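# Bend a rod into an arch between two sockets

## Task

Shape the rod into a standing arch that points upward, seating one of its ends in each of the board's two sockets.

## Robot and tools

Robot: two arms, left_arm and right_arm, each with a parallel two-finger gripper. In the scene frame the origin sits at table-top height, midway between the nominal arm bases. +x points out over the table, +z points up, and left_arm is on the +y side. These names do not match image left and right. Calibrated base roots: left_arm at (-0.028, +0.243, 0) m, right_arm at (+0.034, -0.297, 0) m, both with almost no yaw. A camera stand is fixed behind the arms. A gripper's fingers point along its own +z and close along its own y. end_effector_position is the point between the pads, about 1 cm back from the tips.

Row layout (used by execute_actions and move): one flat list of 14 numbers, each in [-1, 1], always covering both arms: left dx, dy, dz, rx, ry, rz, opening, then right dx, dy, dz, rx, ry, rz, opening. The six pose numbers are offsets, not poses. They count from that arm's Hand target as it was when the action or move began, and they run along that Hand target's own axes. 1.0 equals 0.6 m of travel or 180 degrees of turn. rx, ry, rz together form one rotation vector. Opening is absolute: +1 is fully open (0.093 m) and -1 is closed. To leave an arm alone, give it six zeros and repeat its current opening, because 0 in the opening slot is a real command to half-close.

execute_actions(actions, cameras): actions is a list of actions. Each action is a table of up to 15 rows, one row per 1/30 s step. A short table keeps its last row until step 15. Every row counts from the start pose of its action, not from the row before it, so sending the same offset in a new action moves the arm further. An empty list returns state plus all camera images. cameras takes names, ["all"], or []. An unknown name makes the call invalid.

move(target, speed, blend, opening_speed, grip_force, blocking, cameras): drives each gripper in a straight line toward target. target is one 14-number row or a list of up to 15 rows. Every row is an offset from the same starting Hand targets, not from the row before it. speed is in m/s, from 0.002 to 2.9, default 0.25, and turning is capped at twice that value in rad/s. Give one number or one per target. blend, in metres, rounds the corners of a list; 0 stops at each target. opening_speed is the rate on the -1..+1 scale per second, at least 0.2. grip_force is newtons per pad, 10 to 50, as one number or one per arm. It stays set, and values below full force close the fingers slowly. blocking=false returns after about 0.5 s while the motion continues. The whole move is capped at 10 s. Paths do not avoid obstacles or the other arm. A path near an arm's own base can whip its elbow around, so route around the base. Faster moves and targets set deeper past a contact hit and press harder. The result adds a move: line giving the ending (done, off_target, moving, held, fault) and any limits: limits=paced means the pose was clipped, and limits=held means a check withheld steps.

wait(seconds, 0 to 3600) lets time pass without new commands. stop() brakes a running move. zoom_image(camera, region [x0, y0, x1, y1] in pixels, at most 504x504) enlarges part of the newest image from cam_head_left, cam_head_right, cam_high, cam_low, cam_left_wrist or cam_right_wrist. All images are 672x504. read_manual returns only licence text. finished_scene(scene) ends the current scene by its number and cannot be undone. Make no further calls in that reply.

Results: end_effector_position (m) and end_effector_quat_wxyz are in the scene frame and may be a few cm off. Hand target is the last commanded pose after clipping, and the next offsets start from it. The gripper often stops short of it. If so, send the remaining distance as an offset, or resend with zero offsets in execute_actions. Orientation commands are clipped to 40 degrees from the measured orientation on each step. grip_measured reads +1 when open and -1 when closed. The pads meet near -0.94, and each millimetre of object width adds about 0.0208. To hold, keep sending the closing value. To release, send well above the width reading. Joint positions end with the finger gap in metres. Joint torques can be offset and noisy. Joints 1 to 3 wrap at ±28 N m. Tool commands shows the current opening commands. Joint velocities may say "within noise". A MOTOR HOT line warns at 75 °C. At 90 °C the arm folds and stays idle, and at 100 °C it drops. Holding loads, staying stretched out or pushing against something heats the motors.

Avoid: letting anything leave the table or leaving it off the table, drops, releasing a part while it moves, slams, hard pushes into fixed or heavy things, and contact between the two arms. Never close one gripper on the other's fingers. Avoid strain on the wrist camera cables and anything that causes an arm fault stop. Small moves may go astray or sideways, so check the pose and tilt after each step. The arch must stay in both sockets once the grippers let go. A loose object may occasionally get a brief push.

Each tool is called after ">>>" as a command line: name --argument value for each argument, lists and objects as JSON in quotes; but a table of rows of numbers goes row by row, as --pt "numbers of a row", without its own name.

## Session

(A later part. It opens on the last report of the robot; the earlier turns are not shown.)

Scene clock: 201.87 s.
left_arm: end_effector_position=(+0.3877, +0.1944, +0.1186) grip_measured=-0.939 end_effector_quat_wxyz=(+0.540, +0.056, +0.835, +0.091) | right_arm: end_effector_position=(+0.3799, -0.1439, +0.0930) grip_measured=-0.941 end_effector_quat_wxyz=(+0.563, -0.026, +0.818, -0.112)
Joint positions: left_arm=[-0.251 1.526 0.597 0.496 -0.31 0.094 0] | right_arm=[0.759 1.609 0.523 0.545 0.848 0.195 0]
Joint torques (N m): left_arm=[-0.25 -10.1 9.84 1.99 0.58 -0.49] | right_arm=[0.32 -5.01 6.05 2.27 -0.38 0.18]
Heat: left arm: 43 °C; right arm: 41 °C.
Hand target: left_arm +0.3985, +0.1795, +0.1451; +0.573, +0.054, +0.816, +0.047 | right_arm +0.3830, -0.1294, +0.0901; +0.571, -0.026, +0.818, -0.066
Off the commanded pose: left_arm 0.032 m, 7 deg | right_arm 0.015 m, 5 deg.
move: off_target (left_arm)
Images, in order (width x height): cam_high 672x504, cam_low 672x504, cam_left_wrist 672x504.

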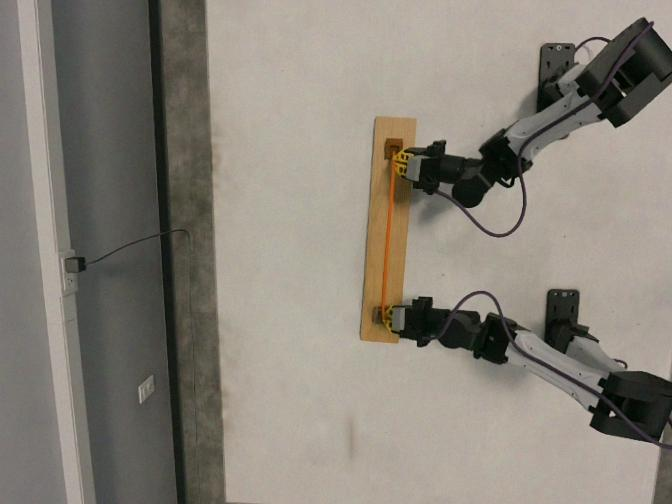

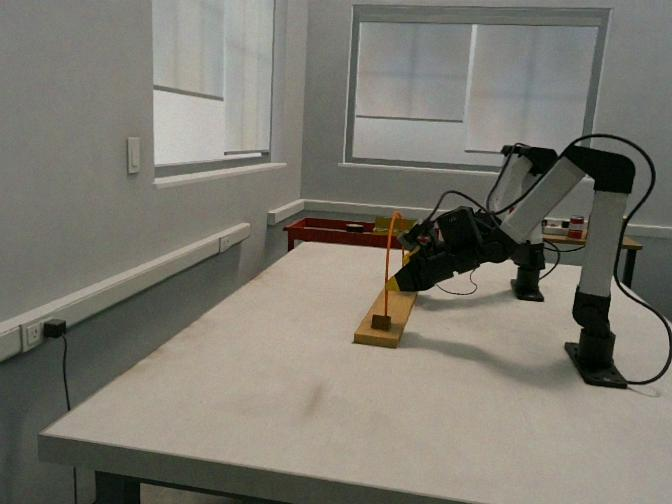

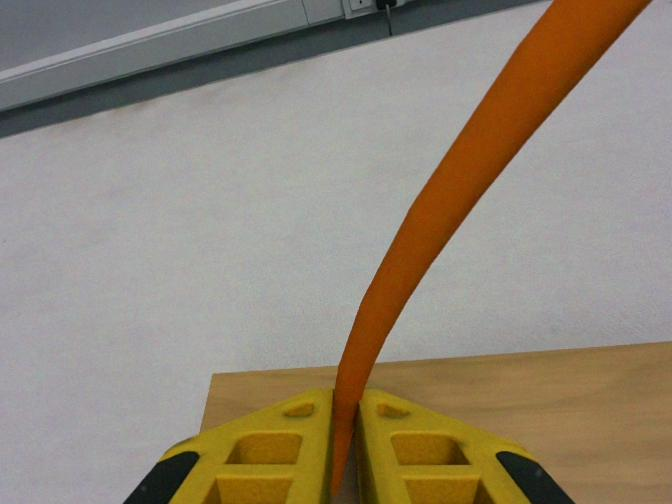

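>>> zoom_image --camera "cam_low" --region '[366, 300, 396, 335]'

>>> zoom_image --camera "cam_left_wrist" --region '[310, 430, 380, 504]'

Scaled by 14.400 from the camera's image (finer frame: 960x720).

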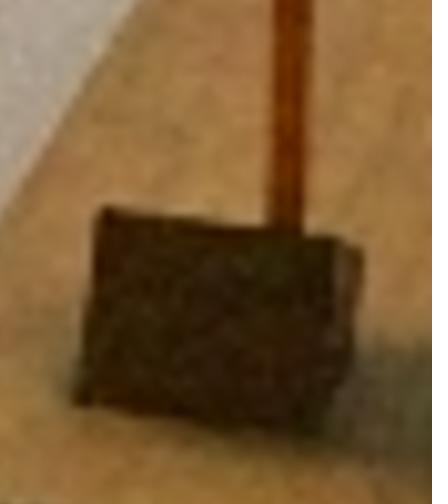

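Scaled by 6.811 from the camera's image (finer frame: 960x720).

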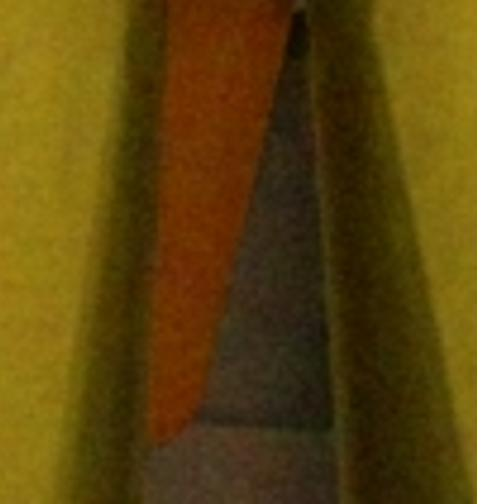

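>>> move --target '[-0.0465,0.007,-0.0169,0,0,0,-1,0,0,0,0,0,0,-1]' --speed 0.1 --cameras '["cam_low","cam_high","cam_left_wrist"]'

>>> zoom_image --camera "cam_low" --region '[350, 250, 440, 350]'

>>> zoom_image --camera "cam_left_wrist" --region '[250, 360, 450, 504]'

>>> zoom_image --camera "cam_high" --region '[360, 290, 420, 340]'

Scene clock: 232.93 s.
left_arm: end_effector_position=(+0.3875, +0.1944, +0.1443) grip_measured=-0.939 end_effector_quat_wxyz=(+0.534, +0.061, +0.838, +0.094) | right_arm: end_effector_position=(+0.3800, -0.1438, +0.0933) grip_measured=-0.941 end_effector_quat_wxyz=(+0.564, -0.026, +0.818, -0.112)
Joint positions: left_arm=[-0.251 1.449 0.668 0.334 -0.309 0.101 0] | right_arm=[0.759 1.609 0.523 0.546 0.848 0.195 0]
Joint torques (N m): left_arm=[-0.16 -9.87 10.65 2.04 0.58 -0.55] | right_arm=[0.31 -4.98 6.04 2.25 -0.38 0.17]
Heat: left arm: 44 °C; right arm: 42 °C.
Hand target: left_arm +0.3985, +0.1797, +0.1751; +0.573, +0.054, +0.816, +0.047 | right_arm +0.3830, -0.1294, +0.0901; +0.571, -0.026, +0.818, -0.066
Off the commanded pose: left_arm 0.036 m, 7 deg | right_arm 0.015 m, 5 deg.
move: off_target (left_arm)
Images, in order (width x height): cam_high 672x504, cam_low 672x504, cam_left_wrist 672x504.

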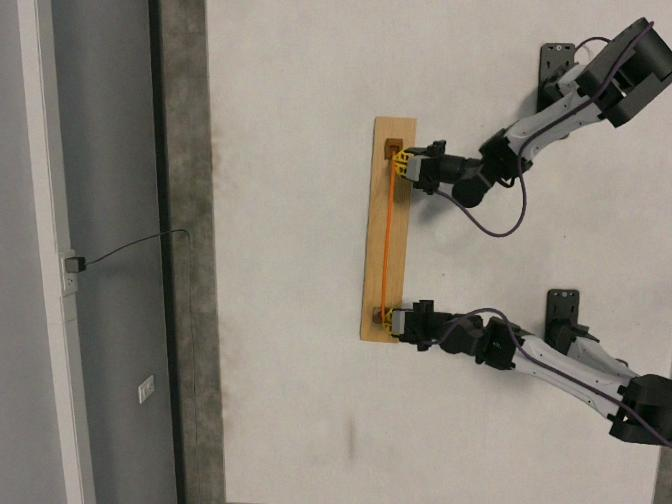

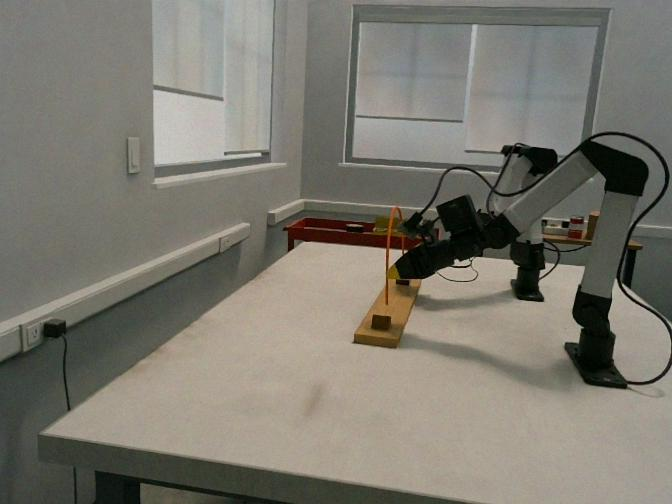

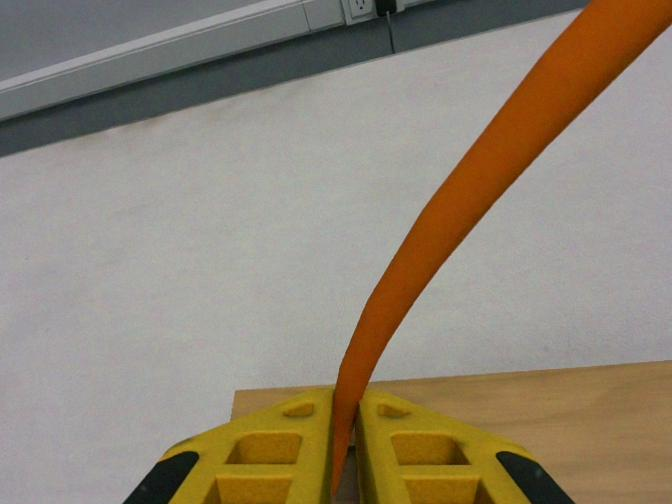

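Scaled by 5.040 from the camera's image (finer frame: 960x720).

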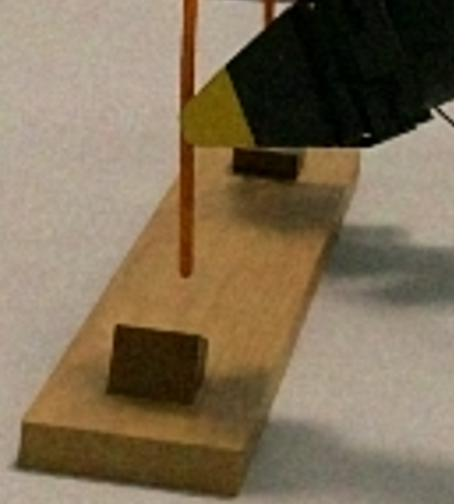

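Scaled by 2.520 from the camera's image (finer frame: 960x720).

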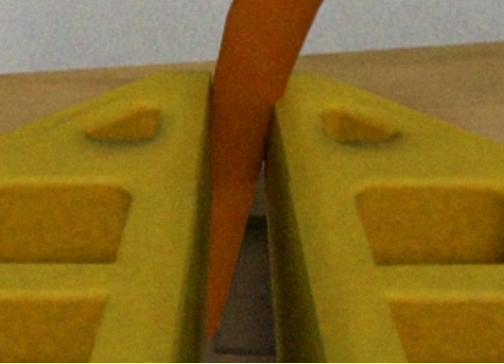

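Scaled by 8.400 from the camera's image (finer frame: 960x720).

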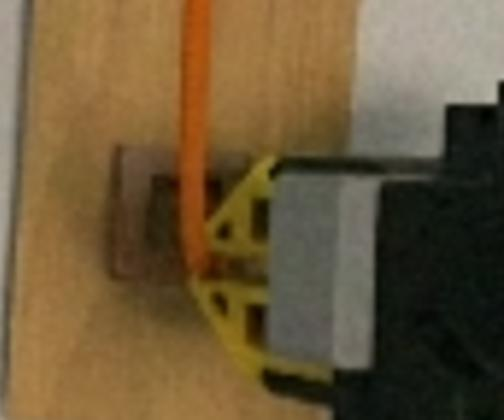

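>>> move --target '[0.0893,-0.0066,0.0322,0,0,0,-1,0,0,0,0,0,0,-1]' --speed 0.1 --cameras '["cam_low","cam_high","cam_left_wrist"]'

>>> zoom_image --camera "cam_low" --region '[350, 250, 440, 350]'

>>> zoom_image --camera "cam_left_wrist" --region '[250, 360, 450, 504]'

>>> zoom_image --camera "cam_high" --region '[360, 290, 420, 340]'

Scene clock: 251.50 s.
left_arm: end_effector_position=(+0.3957, +0.1957, +0.1167) grip_measured=-0.939 end_effector_quat_wxyz=(+0.559, +0.053, +0.823, +0.088) | right_arm: end_effector_position=(+0.3801, -0.1436, +0.0927) grip_measured=-0.941 end_effector_quat_wxyz=(+0.564, -0.026, +0.818, -0.112)
Joint positions: left_arm=[-0.239 1.578 0.586 0.605 -0.295 0.102 0] | right_arm=[0.759 1.612 0.523 0.55 0.848 0.195 0]
Joint torques (N m): left_arm=[-0.17 -6.79 5.56 2.24 0.58 -0.54] | right_arm=[0.32 -5.29 6 2.23 -0.38 0.17]
Heat: left arm: 47 °C; right arm: 43 °C.
Hand target: left_arm +0.3985, +0.1836, +0.1181; +0.573, +0.054, +0.816, +0.047 | right_arm +0.3830, -0.1295, +0.0901; +0.571, -0.026, +0.818, -0.066
Off the commanded pose: left_arm 0.012 m, 5 deg | right_arm 0.015 m, 5 deg.
move: off_target (left_arm)
Images, in order (width x height): cam_high 672x504, cam_low 672x504, cam_left_wrist 672x504.

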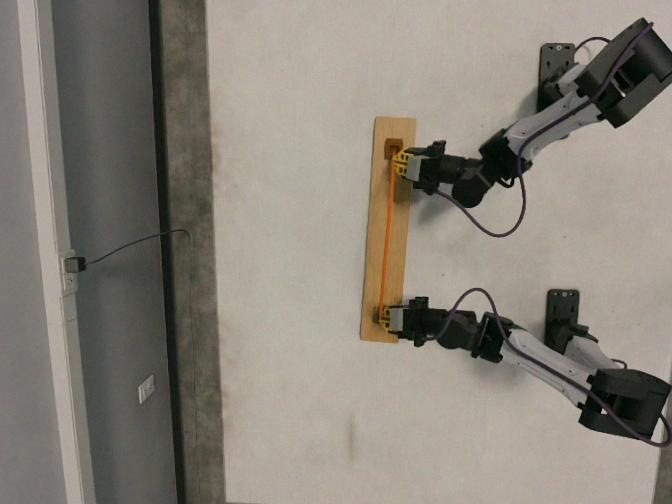

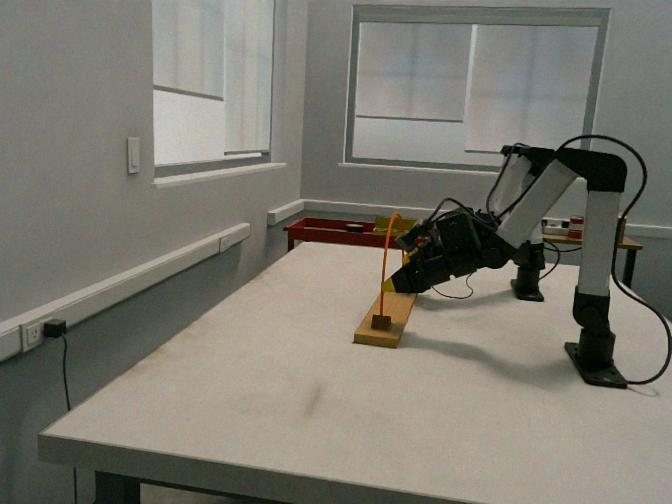

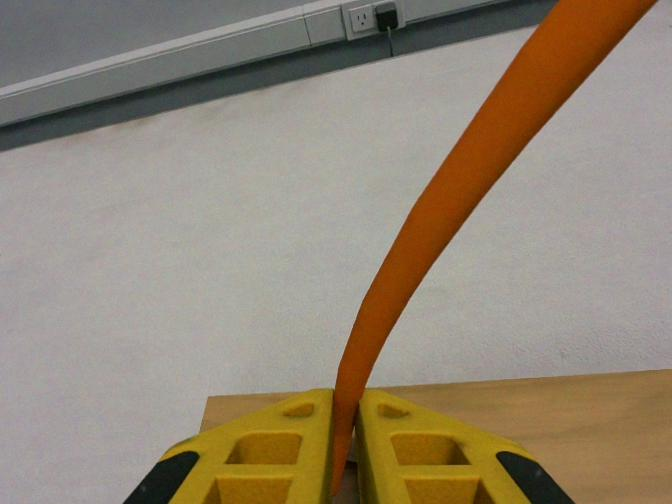

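Scaled by 5.040 from the camera's image (finer frame: 960x720).

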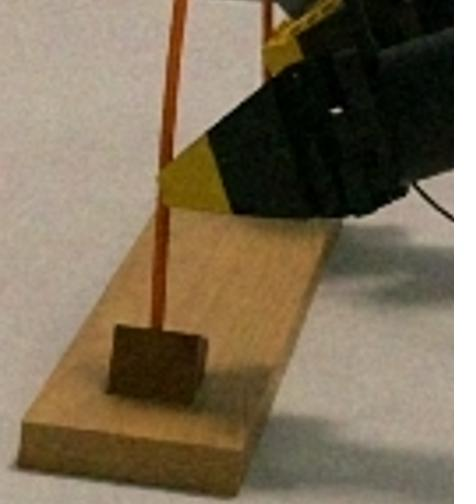

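Scaled by 2.520 from the camera's image (finer frame: 960x720).

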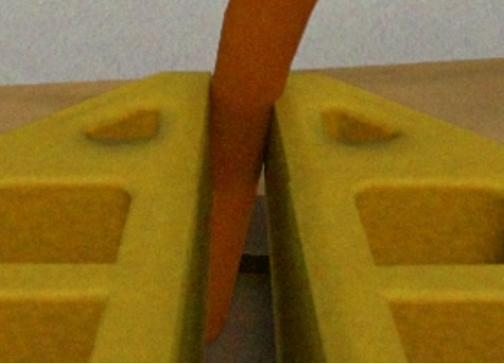

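Scaled by 8.400 from the camera's image (finer frame: 960x720).

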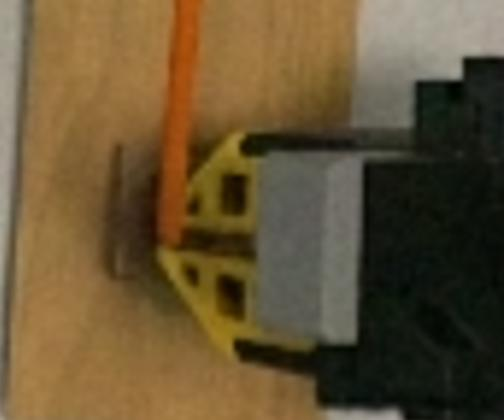

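>>> move --target '[0.0711,-0.009,0.0222,0,0,0,-1,0,0,0,0,0,0,-1]' --speed 0.12 --cameras '["cam_low","cam_high","cam_left_wrist"]'

>>> zoom_image --camera "cam_low" --region '[350, 250, 440, 350]'

>>> zoom_image --camera "cam_left_wrist" --region '[250, 360, 450, 504]'

Scene clock: 257.53 s.
left_arm: end_effector_position=(+0.4031, +0.1933, +0.1049) grip_measured=-0.939 end_effector_quat_wxyz=(+0.610, +0.041, +0.788, +0.077) | right_arm: end_effector_position=(+0.3802, -0.1435, +0.0929) grip_measured=-0.941 end_effector_quat_wxyz=(+0.564, -0.025, +0.818, -0.111)
Joint positions: left_arm=[-0.238 1.734 0.517 0.959 -0.29 0.102 0] | right_arm=[0.759 1.612 0.523 0.551 0.848 0.195 0]
Joint torques (N m): left_arm=[-0.1 -5.34 3.51 1.45 0.54 -0.57] | right_arm=[0.31 -5.27 6 2.22 -0.38 0.18]
Heat: left arm: 47 °C; right arm: 44 °C.
Hand target: left_arm +0.3965, +0.1846, +0.0731; +0.573, +0.054, +0.816, +0.047 | right_arm +0.3830, -0.1294, +0.0901; +0.571, -0.026, +0.818, -0.066
Off the commanded pose: left_arm 0.034 m, 6 deg | right_arm 0.015 m, 5 deg.
move: off_target (left_arm)
Images, in order (width x height): cam_high 672x504, cam_low 672x504, cam_left_wrist 672x504.

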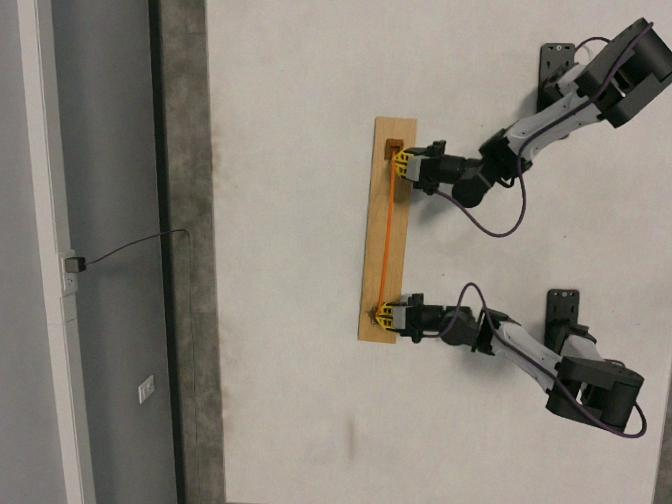

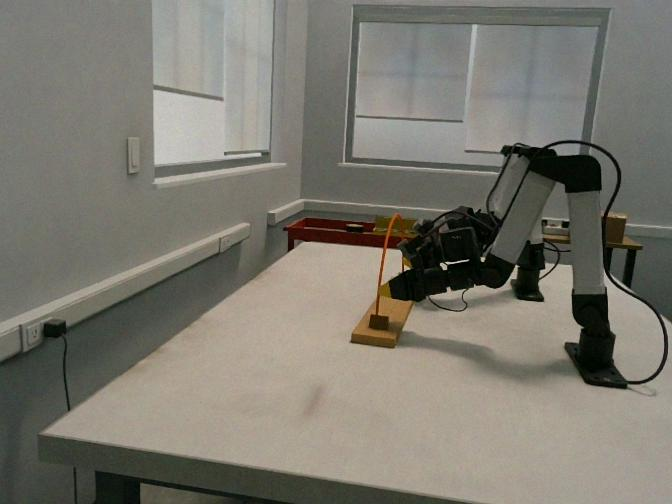

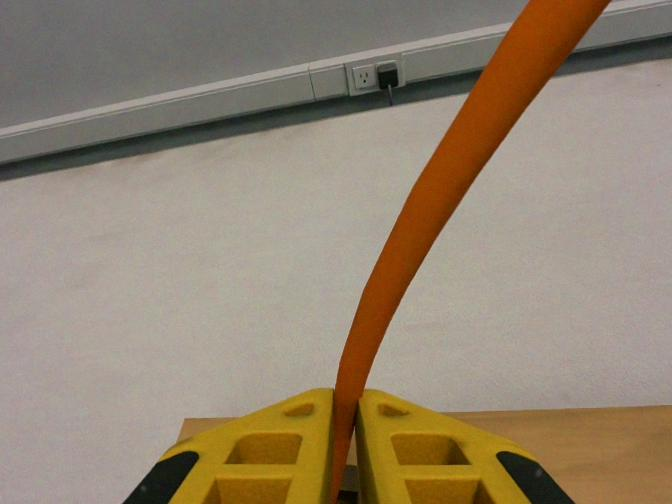

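Scaled by 5.040 from the camera's image (finer frame: 960x720).

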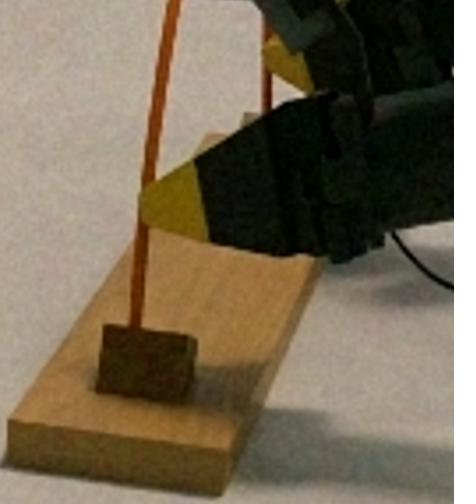

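Scaled by 2.520 from the camera's image (finer frame: 960x720).

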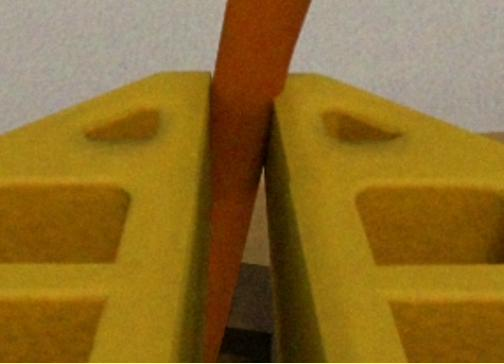

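>>> move --target '[0.0472,-0.0035,0.0065,0,0,0,-1,0,0,0,0,0,0,-1]' --speed 0.1 --cameras '["cam_low","cam_high","cam_left_wrist"]'

>>> zoom_image --camera "cam_low" --region '[350, 250, 440, 350]'

>>> zoom_image --camera "cam_left_wrist" --region '[250, 360, 450, 504]'

Scene clock: 271.67 s.
left_arm: end_effector_position=(+0.3995, +0.1941, +0.1025) grip_measured=-0.939 end_effector_quat_wxyz=(+0.647, +0.032, +0.759, +0.071) | right_arm: end_effector_position=(+0.3802, -0.1435, +0.0929) grip_measured=-0.941 end_effector_quat_wxyz=(+0.564, -0.025, +0.818, -0.111)
Joint positions: left_arm=[-0.238 1.833 0.461 1.211 -0.29 0.105 0] | right_arm=[0.759 1.612 0.523 0.551 0.848 0.195 0]
Joint torques (N m): left_arm=[-0.03 -4.12 1.95 0.81 0.54 -0.61] | right_arm=[0.32 -5.27 6.02 2.22 -0.39 0.17]
Heat: left arm: 45 °C; right arm: 45 °C.
Hand target: left_arm +0.3905, +0.1866, +0.0452; +0.573, +0.054, +0.816, +0.047 | right_arm +0.3830, -0.1295, +0.0901; +0.571, -0.026, +0.818, -0.066
Off the commanded pose: left_arm 0.059 m, 11 deg | right_arm 0.015 m, 5 deg.
move: off_target (left_arm)
Images, in order (width x height): cam_high 672x504, cam_low 672x504, cam_left_wrist 672x504.

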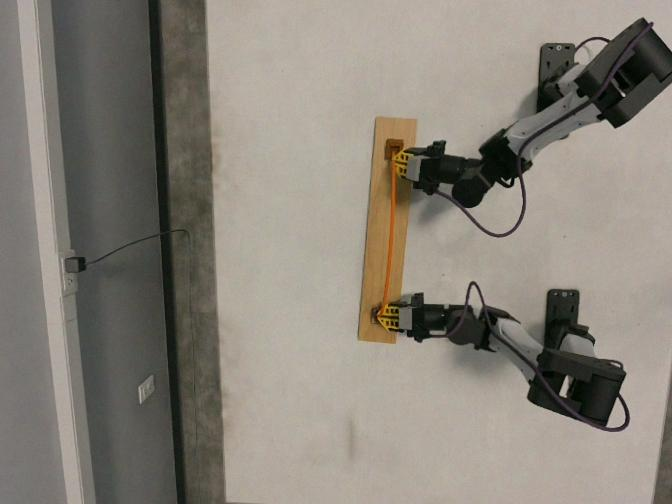

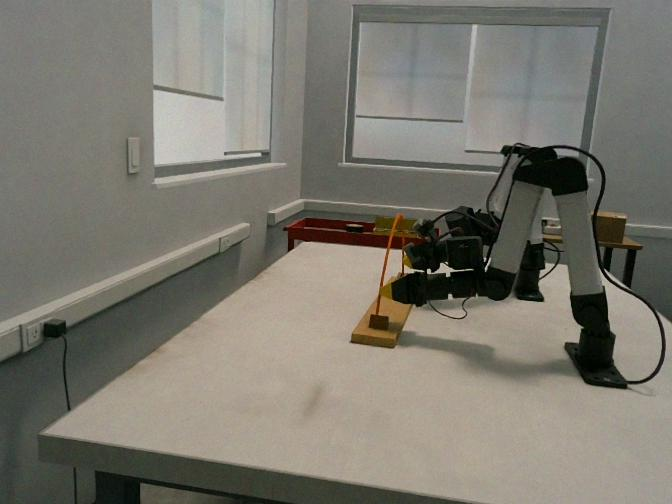

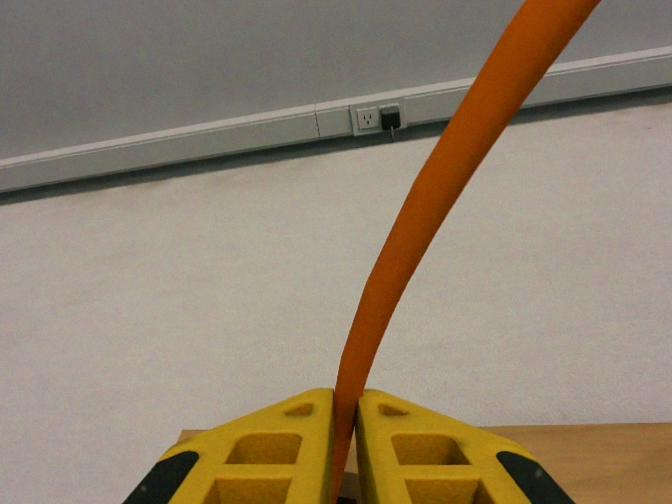

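Scaled by 5.040 from the camera's image (finer frame: 960x720).

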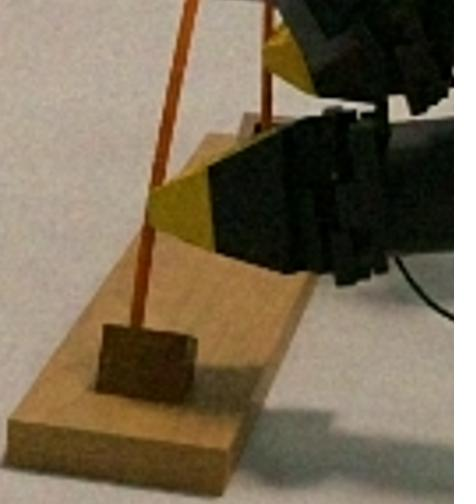

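Scaled by 2.520 from the camera's image (finer frame: 960x720).

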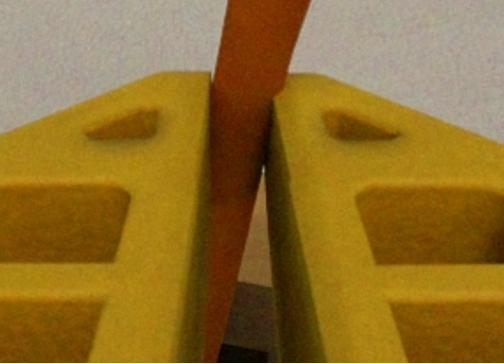

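>>> zoom_image --camera "cam_low" --region '[390, 245, 425, 285]'

>>> zoom_image --camera "cam_high" --region '[370, 130, 420, 170]'

>>> zoom_image --camera "cam_high" --region '[360, 290, 420, 340]'

>>> execute_actions --actions '[]' --cameras '["cam_right_wrist"]'

>>> zoom_image --camera "cam_right_wrist" --region '[260, 360, 440, 504]'

Scaled by 12.600 from the camera's image (finer frame: 960x720).

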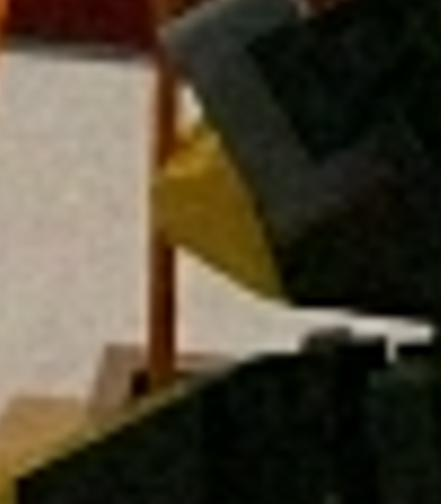

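Scaled by 10.080 from the camera's image (finer frame: 960x720).

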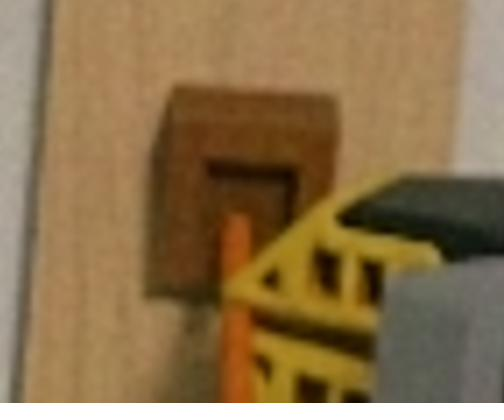

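Scaled by 8.400 from the camera's image (finer frame: 960x720).

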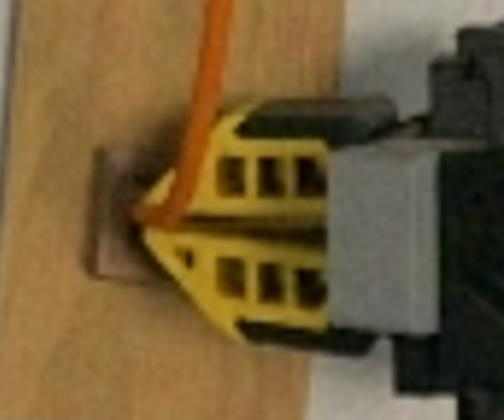

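Scene clock: 287.80 s.
left_arm: end_effector_position=(+0.3995, +0.1941, +0.1025) grip_measured=-0.939 end_effector_quat_wxyz=(+0.647, +0.032, +0.759, +0.071) | right_arm: end_effector_position=(+0.3802, -0.1435, +0.0929) grip_measured=-0.941 end_effector_quat_wxyz=(+0.564, -0.025, +0.818, -0.111)
Joint positions: left_arm=[-0.238 1.833 0.461 1.211 -0.29 0.105 0] | right_arm=[0.759 1.612 0.523 0.551 0.848 0.195 0]
Joint velocities: within noise
Joint torques (N m): left_arm=[-0.03 -4.16 1.89 0.75 0.54 -0.61] | right_arm=[0.32 -5.3 6.02 2.22 -0.38 0.18]
Heat: left arm: 42 °C; right arm: 46 °C.
Hand target: left_arm +0.3905, +0.1866, +0.0452; +0.573, +0.054, +0.816, +0.047 | right_arm +0.3830, -0.1295, +0.0901; +0.571, -0.026, +0.818, -0.066
Tool commands: left_gripper/opening=-1.0 right_gripper/opening=-1.0
Off the commanded pose: left_arm 0.059 m, 11 deg | right_arm 0.015 m, 5 deg.
Images, in order (width x height): cam_right_wrist 672x504.

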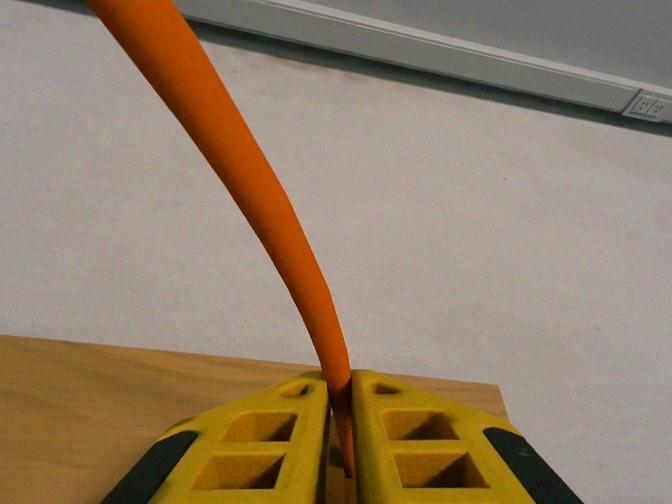

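Scaled by 2.800 from the camera's image (finer frame: 960x720).

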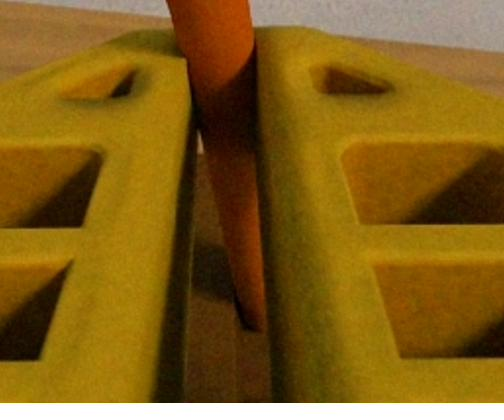

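>>> zoom_image --camera "cam_right_wrist" --region '[315, 400, 375, 504]'

>>> wait --seconds 0 --cameras '["cam_head_left","cam_head_right","cam_low"]'

>>> zoom_image --camera "cam_low" --region '[396, 262, 416, 282]'

Scaled by 4.846 from the camera's image (finer frame: 960x720).

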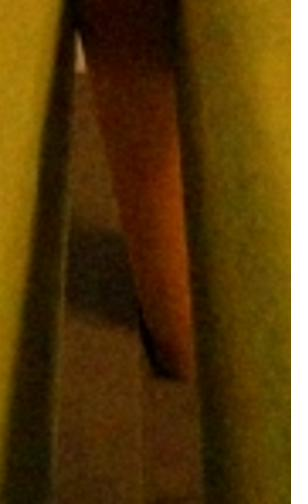

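Scene clock: 299.30 s.
left_arm: end_effector_position=(+0.3995, +0.1941, +0.1025) grip_measured=-0.939 end_effector_quat_wxyz=(+0.647, +0.032, +0.759, +0.071) | right_arm: end_effector_position=(+0.3802, -0.1435, +0.0929) grip_measured=-0.941 end_effector_quat_wxyz=(+0.564, -0.025, +0.818, -0.111)
Joint positions: left_arm=[-0.238 1.833 0.461 1.211 -0.29 0.105 0] | right_arm=[0.759 1.612 0.523 0.551 0.848 0.195 0]
Joint torques (N m): left_arm=[-0.03 -4.15 1.91 0.76 0.54 -0.61] | right_arm=[0.32 -5.3 6.02 2.22 -0.38 0.18]
Heat: left arm: 41 °C; right arm: 46 °C.
Hand target: left_arm +0.3905, +0.1866, +0.0452; +0.573, +0.054, +0.816, +0.047 | right_arm +0.3830, -0.1295, +0.0901; +0.571, -0.026, +0.818, -0.066
Tool commands: left_gripper/opening=-1.0 right_gripper/opening=-1.0
Off the commanded pose: left_arm 0.059 m, 11 deg | right_arm 0.015 m, 5 deg.

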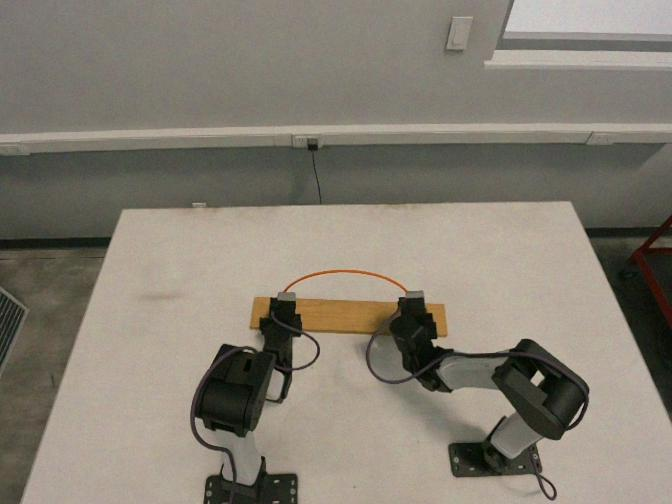

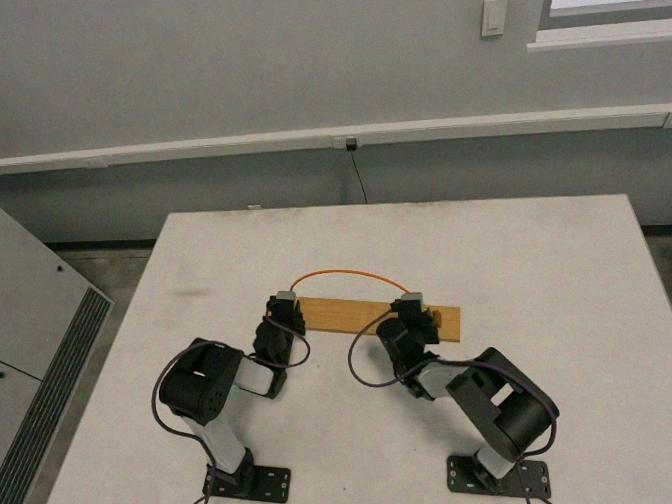

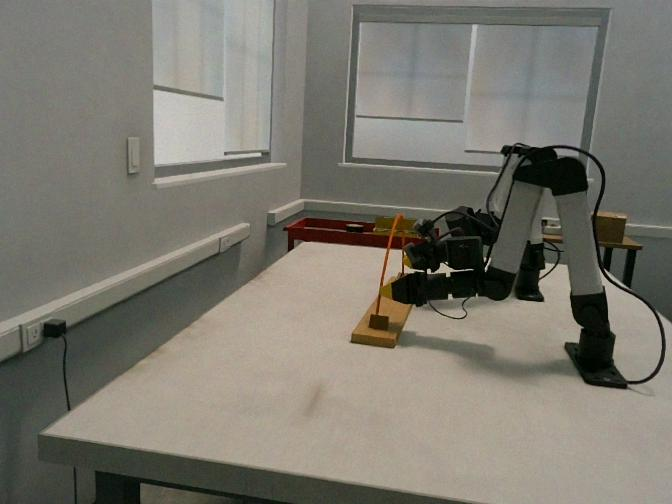

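Scaled by 25.200 from the camera's image (finer frame: 960x720).

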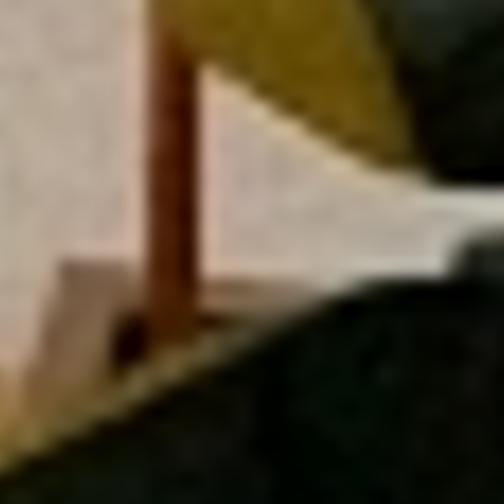

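>>> move --target '[0.0007,0.0003,-0.0263,0,0,0,-1,0,0,0,0,0,0,-1]' --speed 0.1 --cameras '["cam_low","cam_high","cam_left_wrist"]'

>>> zoom_image --camera "cam_low" --region '[350, 250, 440, 350]'

>>> zoom_image --camera "cam_left_wrist" --region '[250, 360, 450, 504]'

Scene clock: 328.70 s.
left_arm: end_effector_position=(+0.3889, +0.1953, +0.1010) grip_measured=-0.939 end_effector_quat_wxyz=(+0.646, +0.034, +0.760, +0.070) | right_arm: end_effector_position=(+0.3803, -0.1434, +0.0930) grip_measured=-0.941 end_effector_quat_wxyz=(+0.564, -0.025, +0.818, -0.111)
Joint positions: left_arm=[-0.24 1.811 0.417 1.231 -0.286 0.105 0] | right_arm=[0.759 1.612 0.523 0.552 0.847 0.195 0]
Joint torques (N m): left_arm=[-0.84 -6.43 0.96 0.62 0.41 -0.62] | right_arm=[0.32 -5.27 6 2.22 -0.38 0.18]
Heat: left arm: 39 °C; right arm: 47 °C.
Hand target: left_arm +0.3755, +0.1865, +0.0500; +0.573, +0.054, +0.816, +0.047 | right_arm +0.3830, -0.1294, +0.0901; +0.571, -0.026, +0.818, -0.066
Off the commanded pose: left_arm 0.053 m, 11 deg | right_arm 0.015 m, 5 deg.
move: off_target (left_arm)
Images, in order (width x height): cam_high 672x504, cam_low 672x504, cam_left_wrist 672x504.

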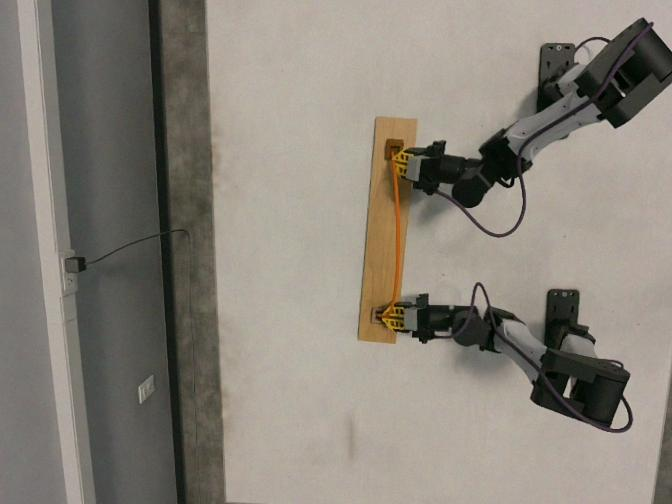

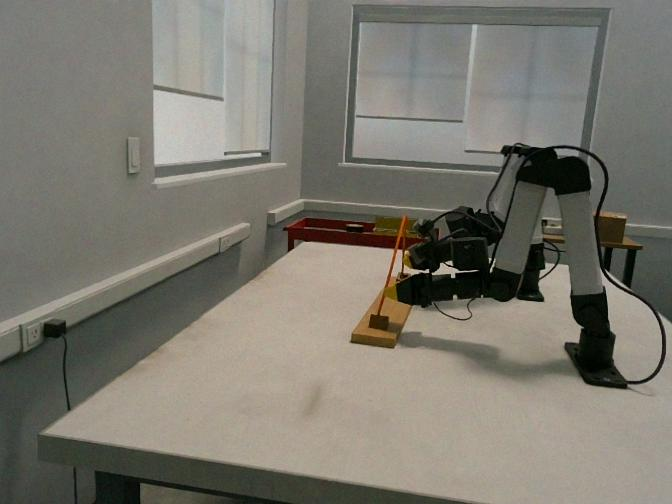

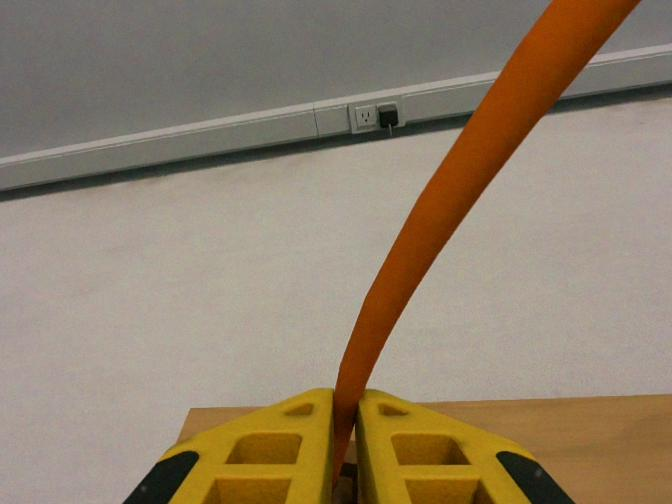

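Scaled by 5.040 from the camera's image (finer frame: 960x720).

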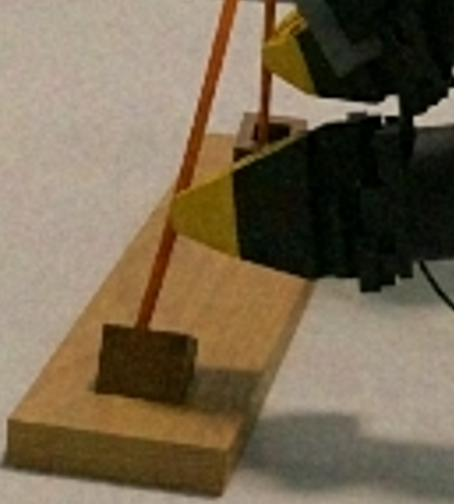

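Scaled by 2.520 from the camera's image (finer frame: 960x720).

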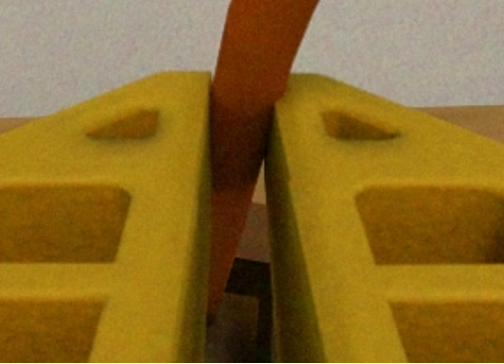

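>>> move --target '[-0.059,0.0185,0.0225,0,0,0,-1,0,0,0,0,0,0,-1]' --speed 0.1 --cameras '["cam_low","cam_high","cam_left_wrist"]'

>>> zoom_image --camera "cam_low" --region '[350, 200, 450, 350]'

>>> zoom_image --camera "cam_left_wrist" --region '[250, 360, 450, 504]'

Scene clock: 336.93 s.
left_arm: end_effector_position=(+0.4031, +0.1971, +0.1047) grip_measured=-0.939 end_effector_quat_wxyz=(+0.614, +0.046, +0.784, +0.070) | right_arm: end_effector_position=(+0.3804, -0.1433, +0.0931) grip_measured=-0.941 end_effector_quat_wxyz=(+0.564, -0.026, +0.818, -0.111)
Joint positions: left_arm=[-0.214 1.739 0.505 0.989 -0.249 0.112 0] | right_arm=[0.759 1.612 0.523 0.553 0.847 0.194 0]
Joint torques (N m): left_arm=[0.49 -7.61 5.65 0.98 0.44 -0.54] | right_arm=[0.31 -5.27 6.02 2.21 -0.37 0.18]
Heat: left arm: 38 °C; right arm: 47 °C.
Hand target: left_arm +0.4006, +0.1927, +0.0801; +0.573, +0.054, +0.816, +0.047 | right_arm +0.3830, -0.1294, +0.0901; +0.571, -0.026, +0.818, -0.066
Off the commanded pose: left_arm 0.025 m, 7 deg | right_arm 0.014 m, 5 deg.
move: off_target (left_arm)
Images, in order (width x height): cam_high 672x504, cam_low 672x504, cam_left_wrist 672x504.

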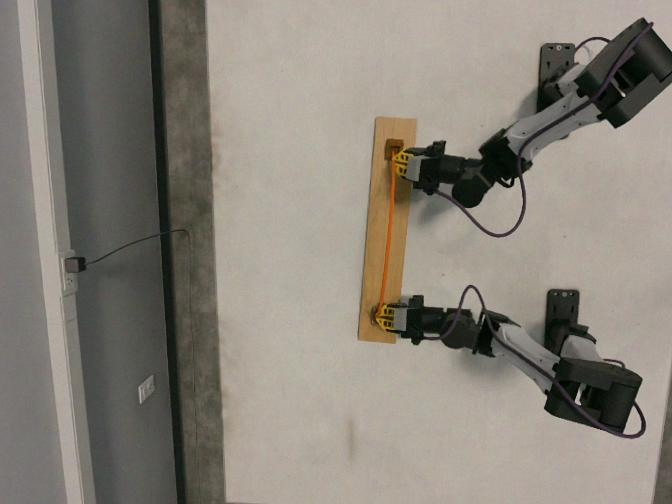

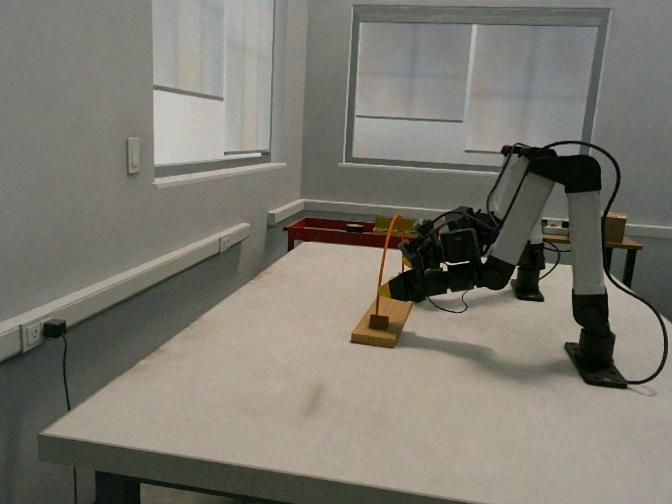

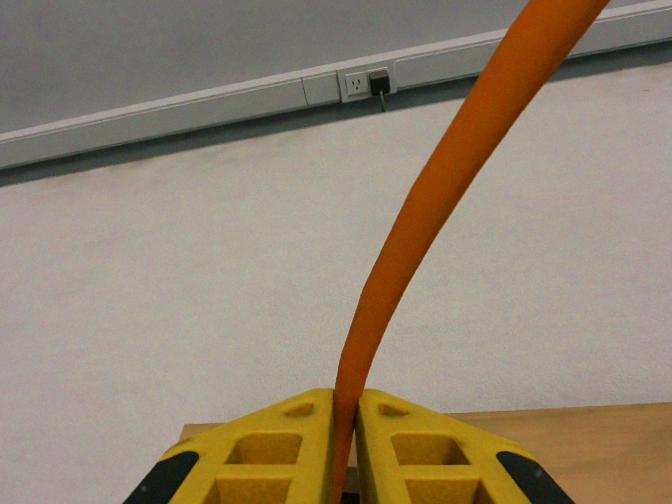

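Scaled by 3.360 from the camera's image (finer frame: 960x720).

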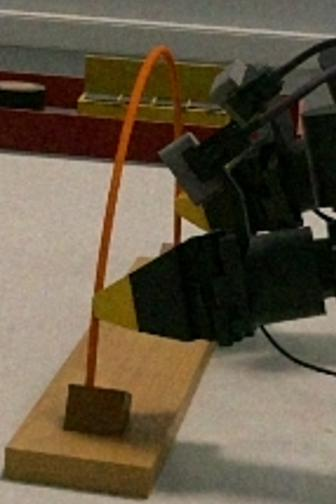

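Scaled by 2.520 from the camera's image (finer frame: 960x720).

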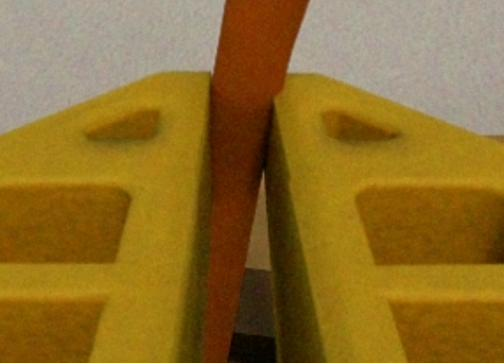

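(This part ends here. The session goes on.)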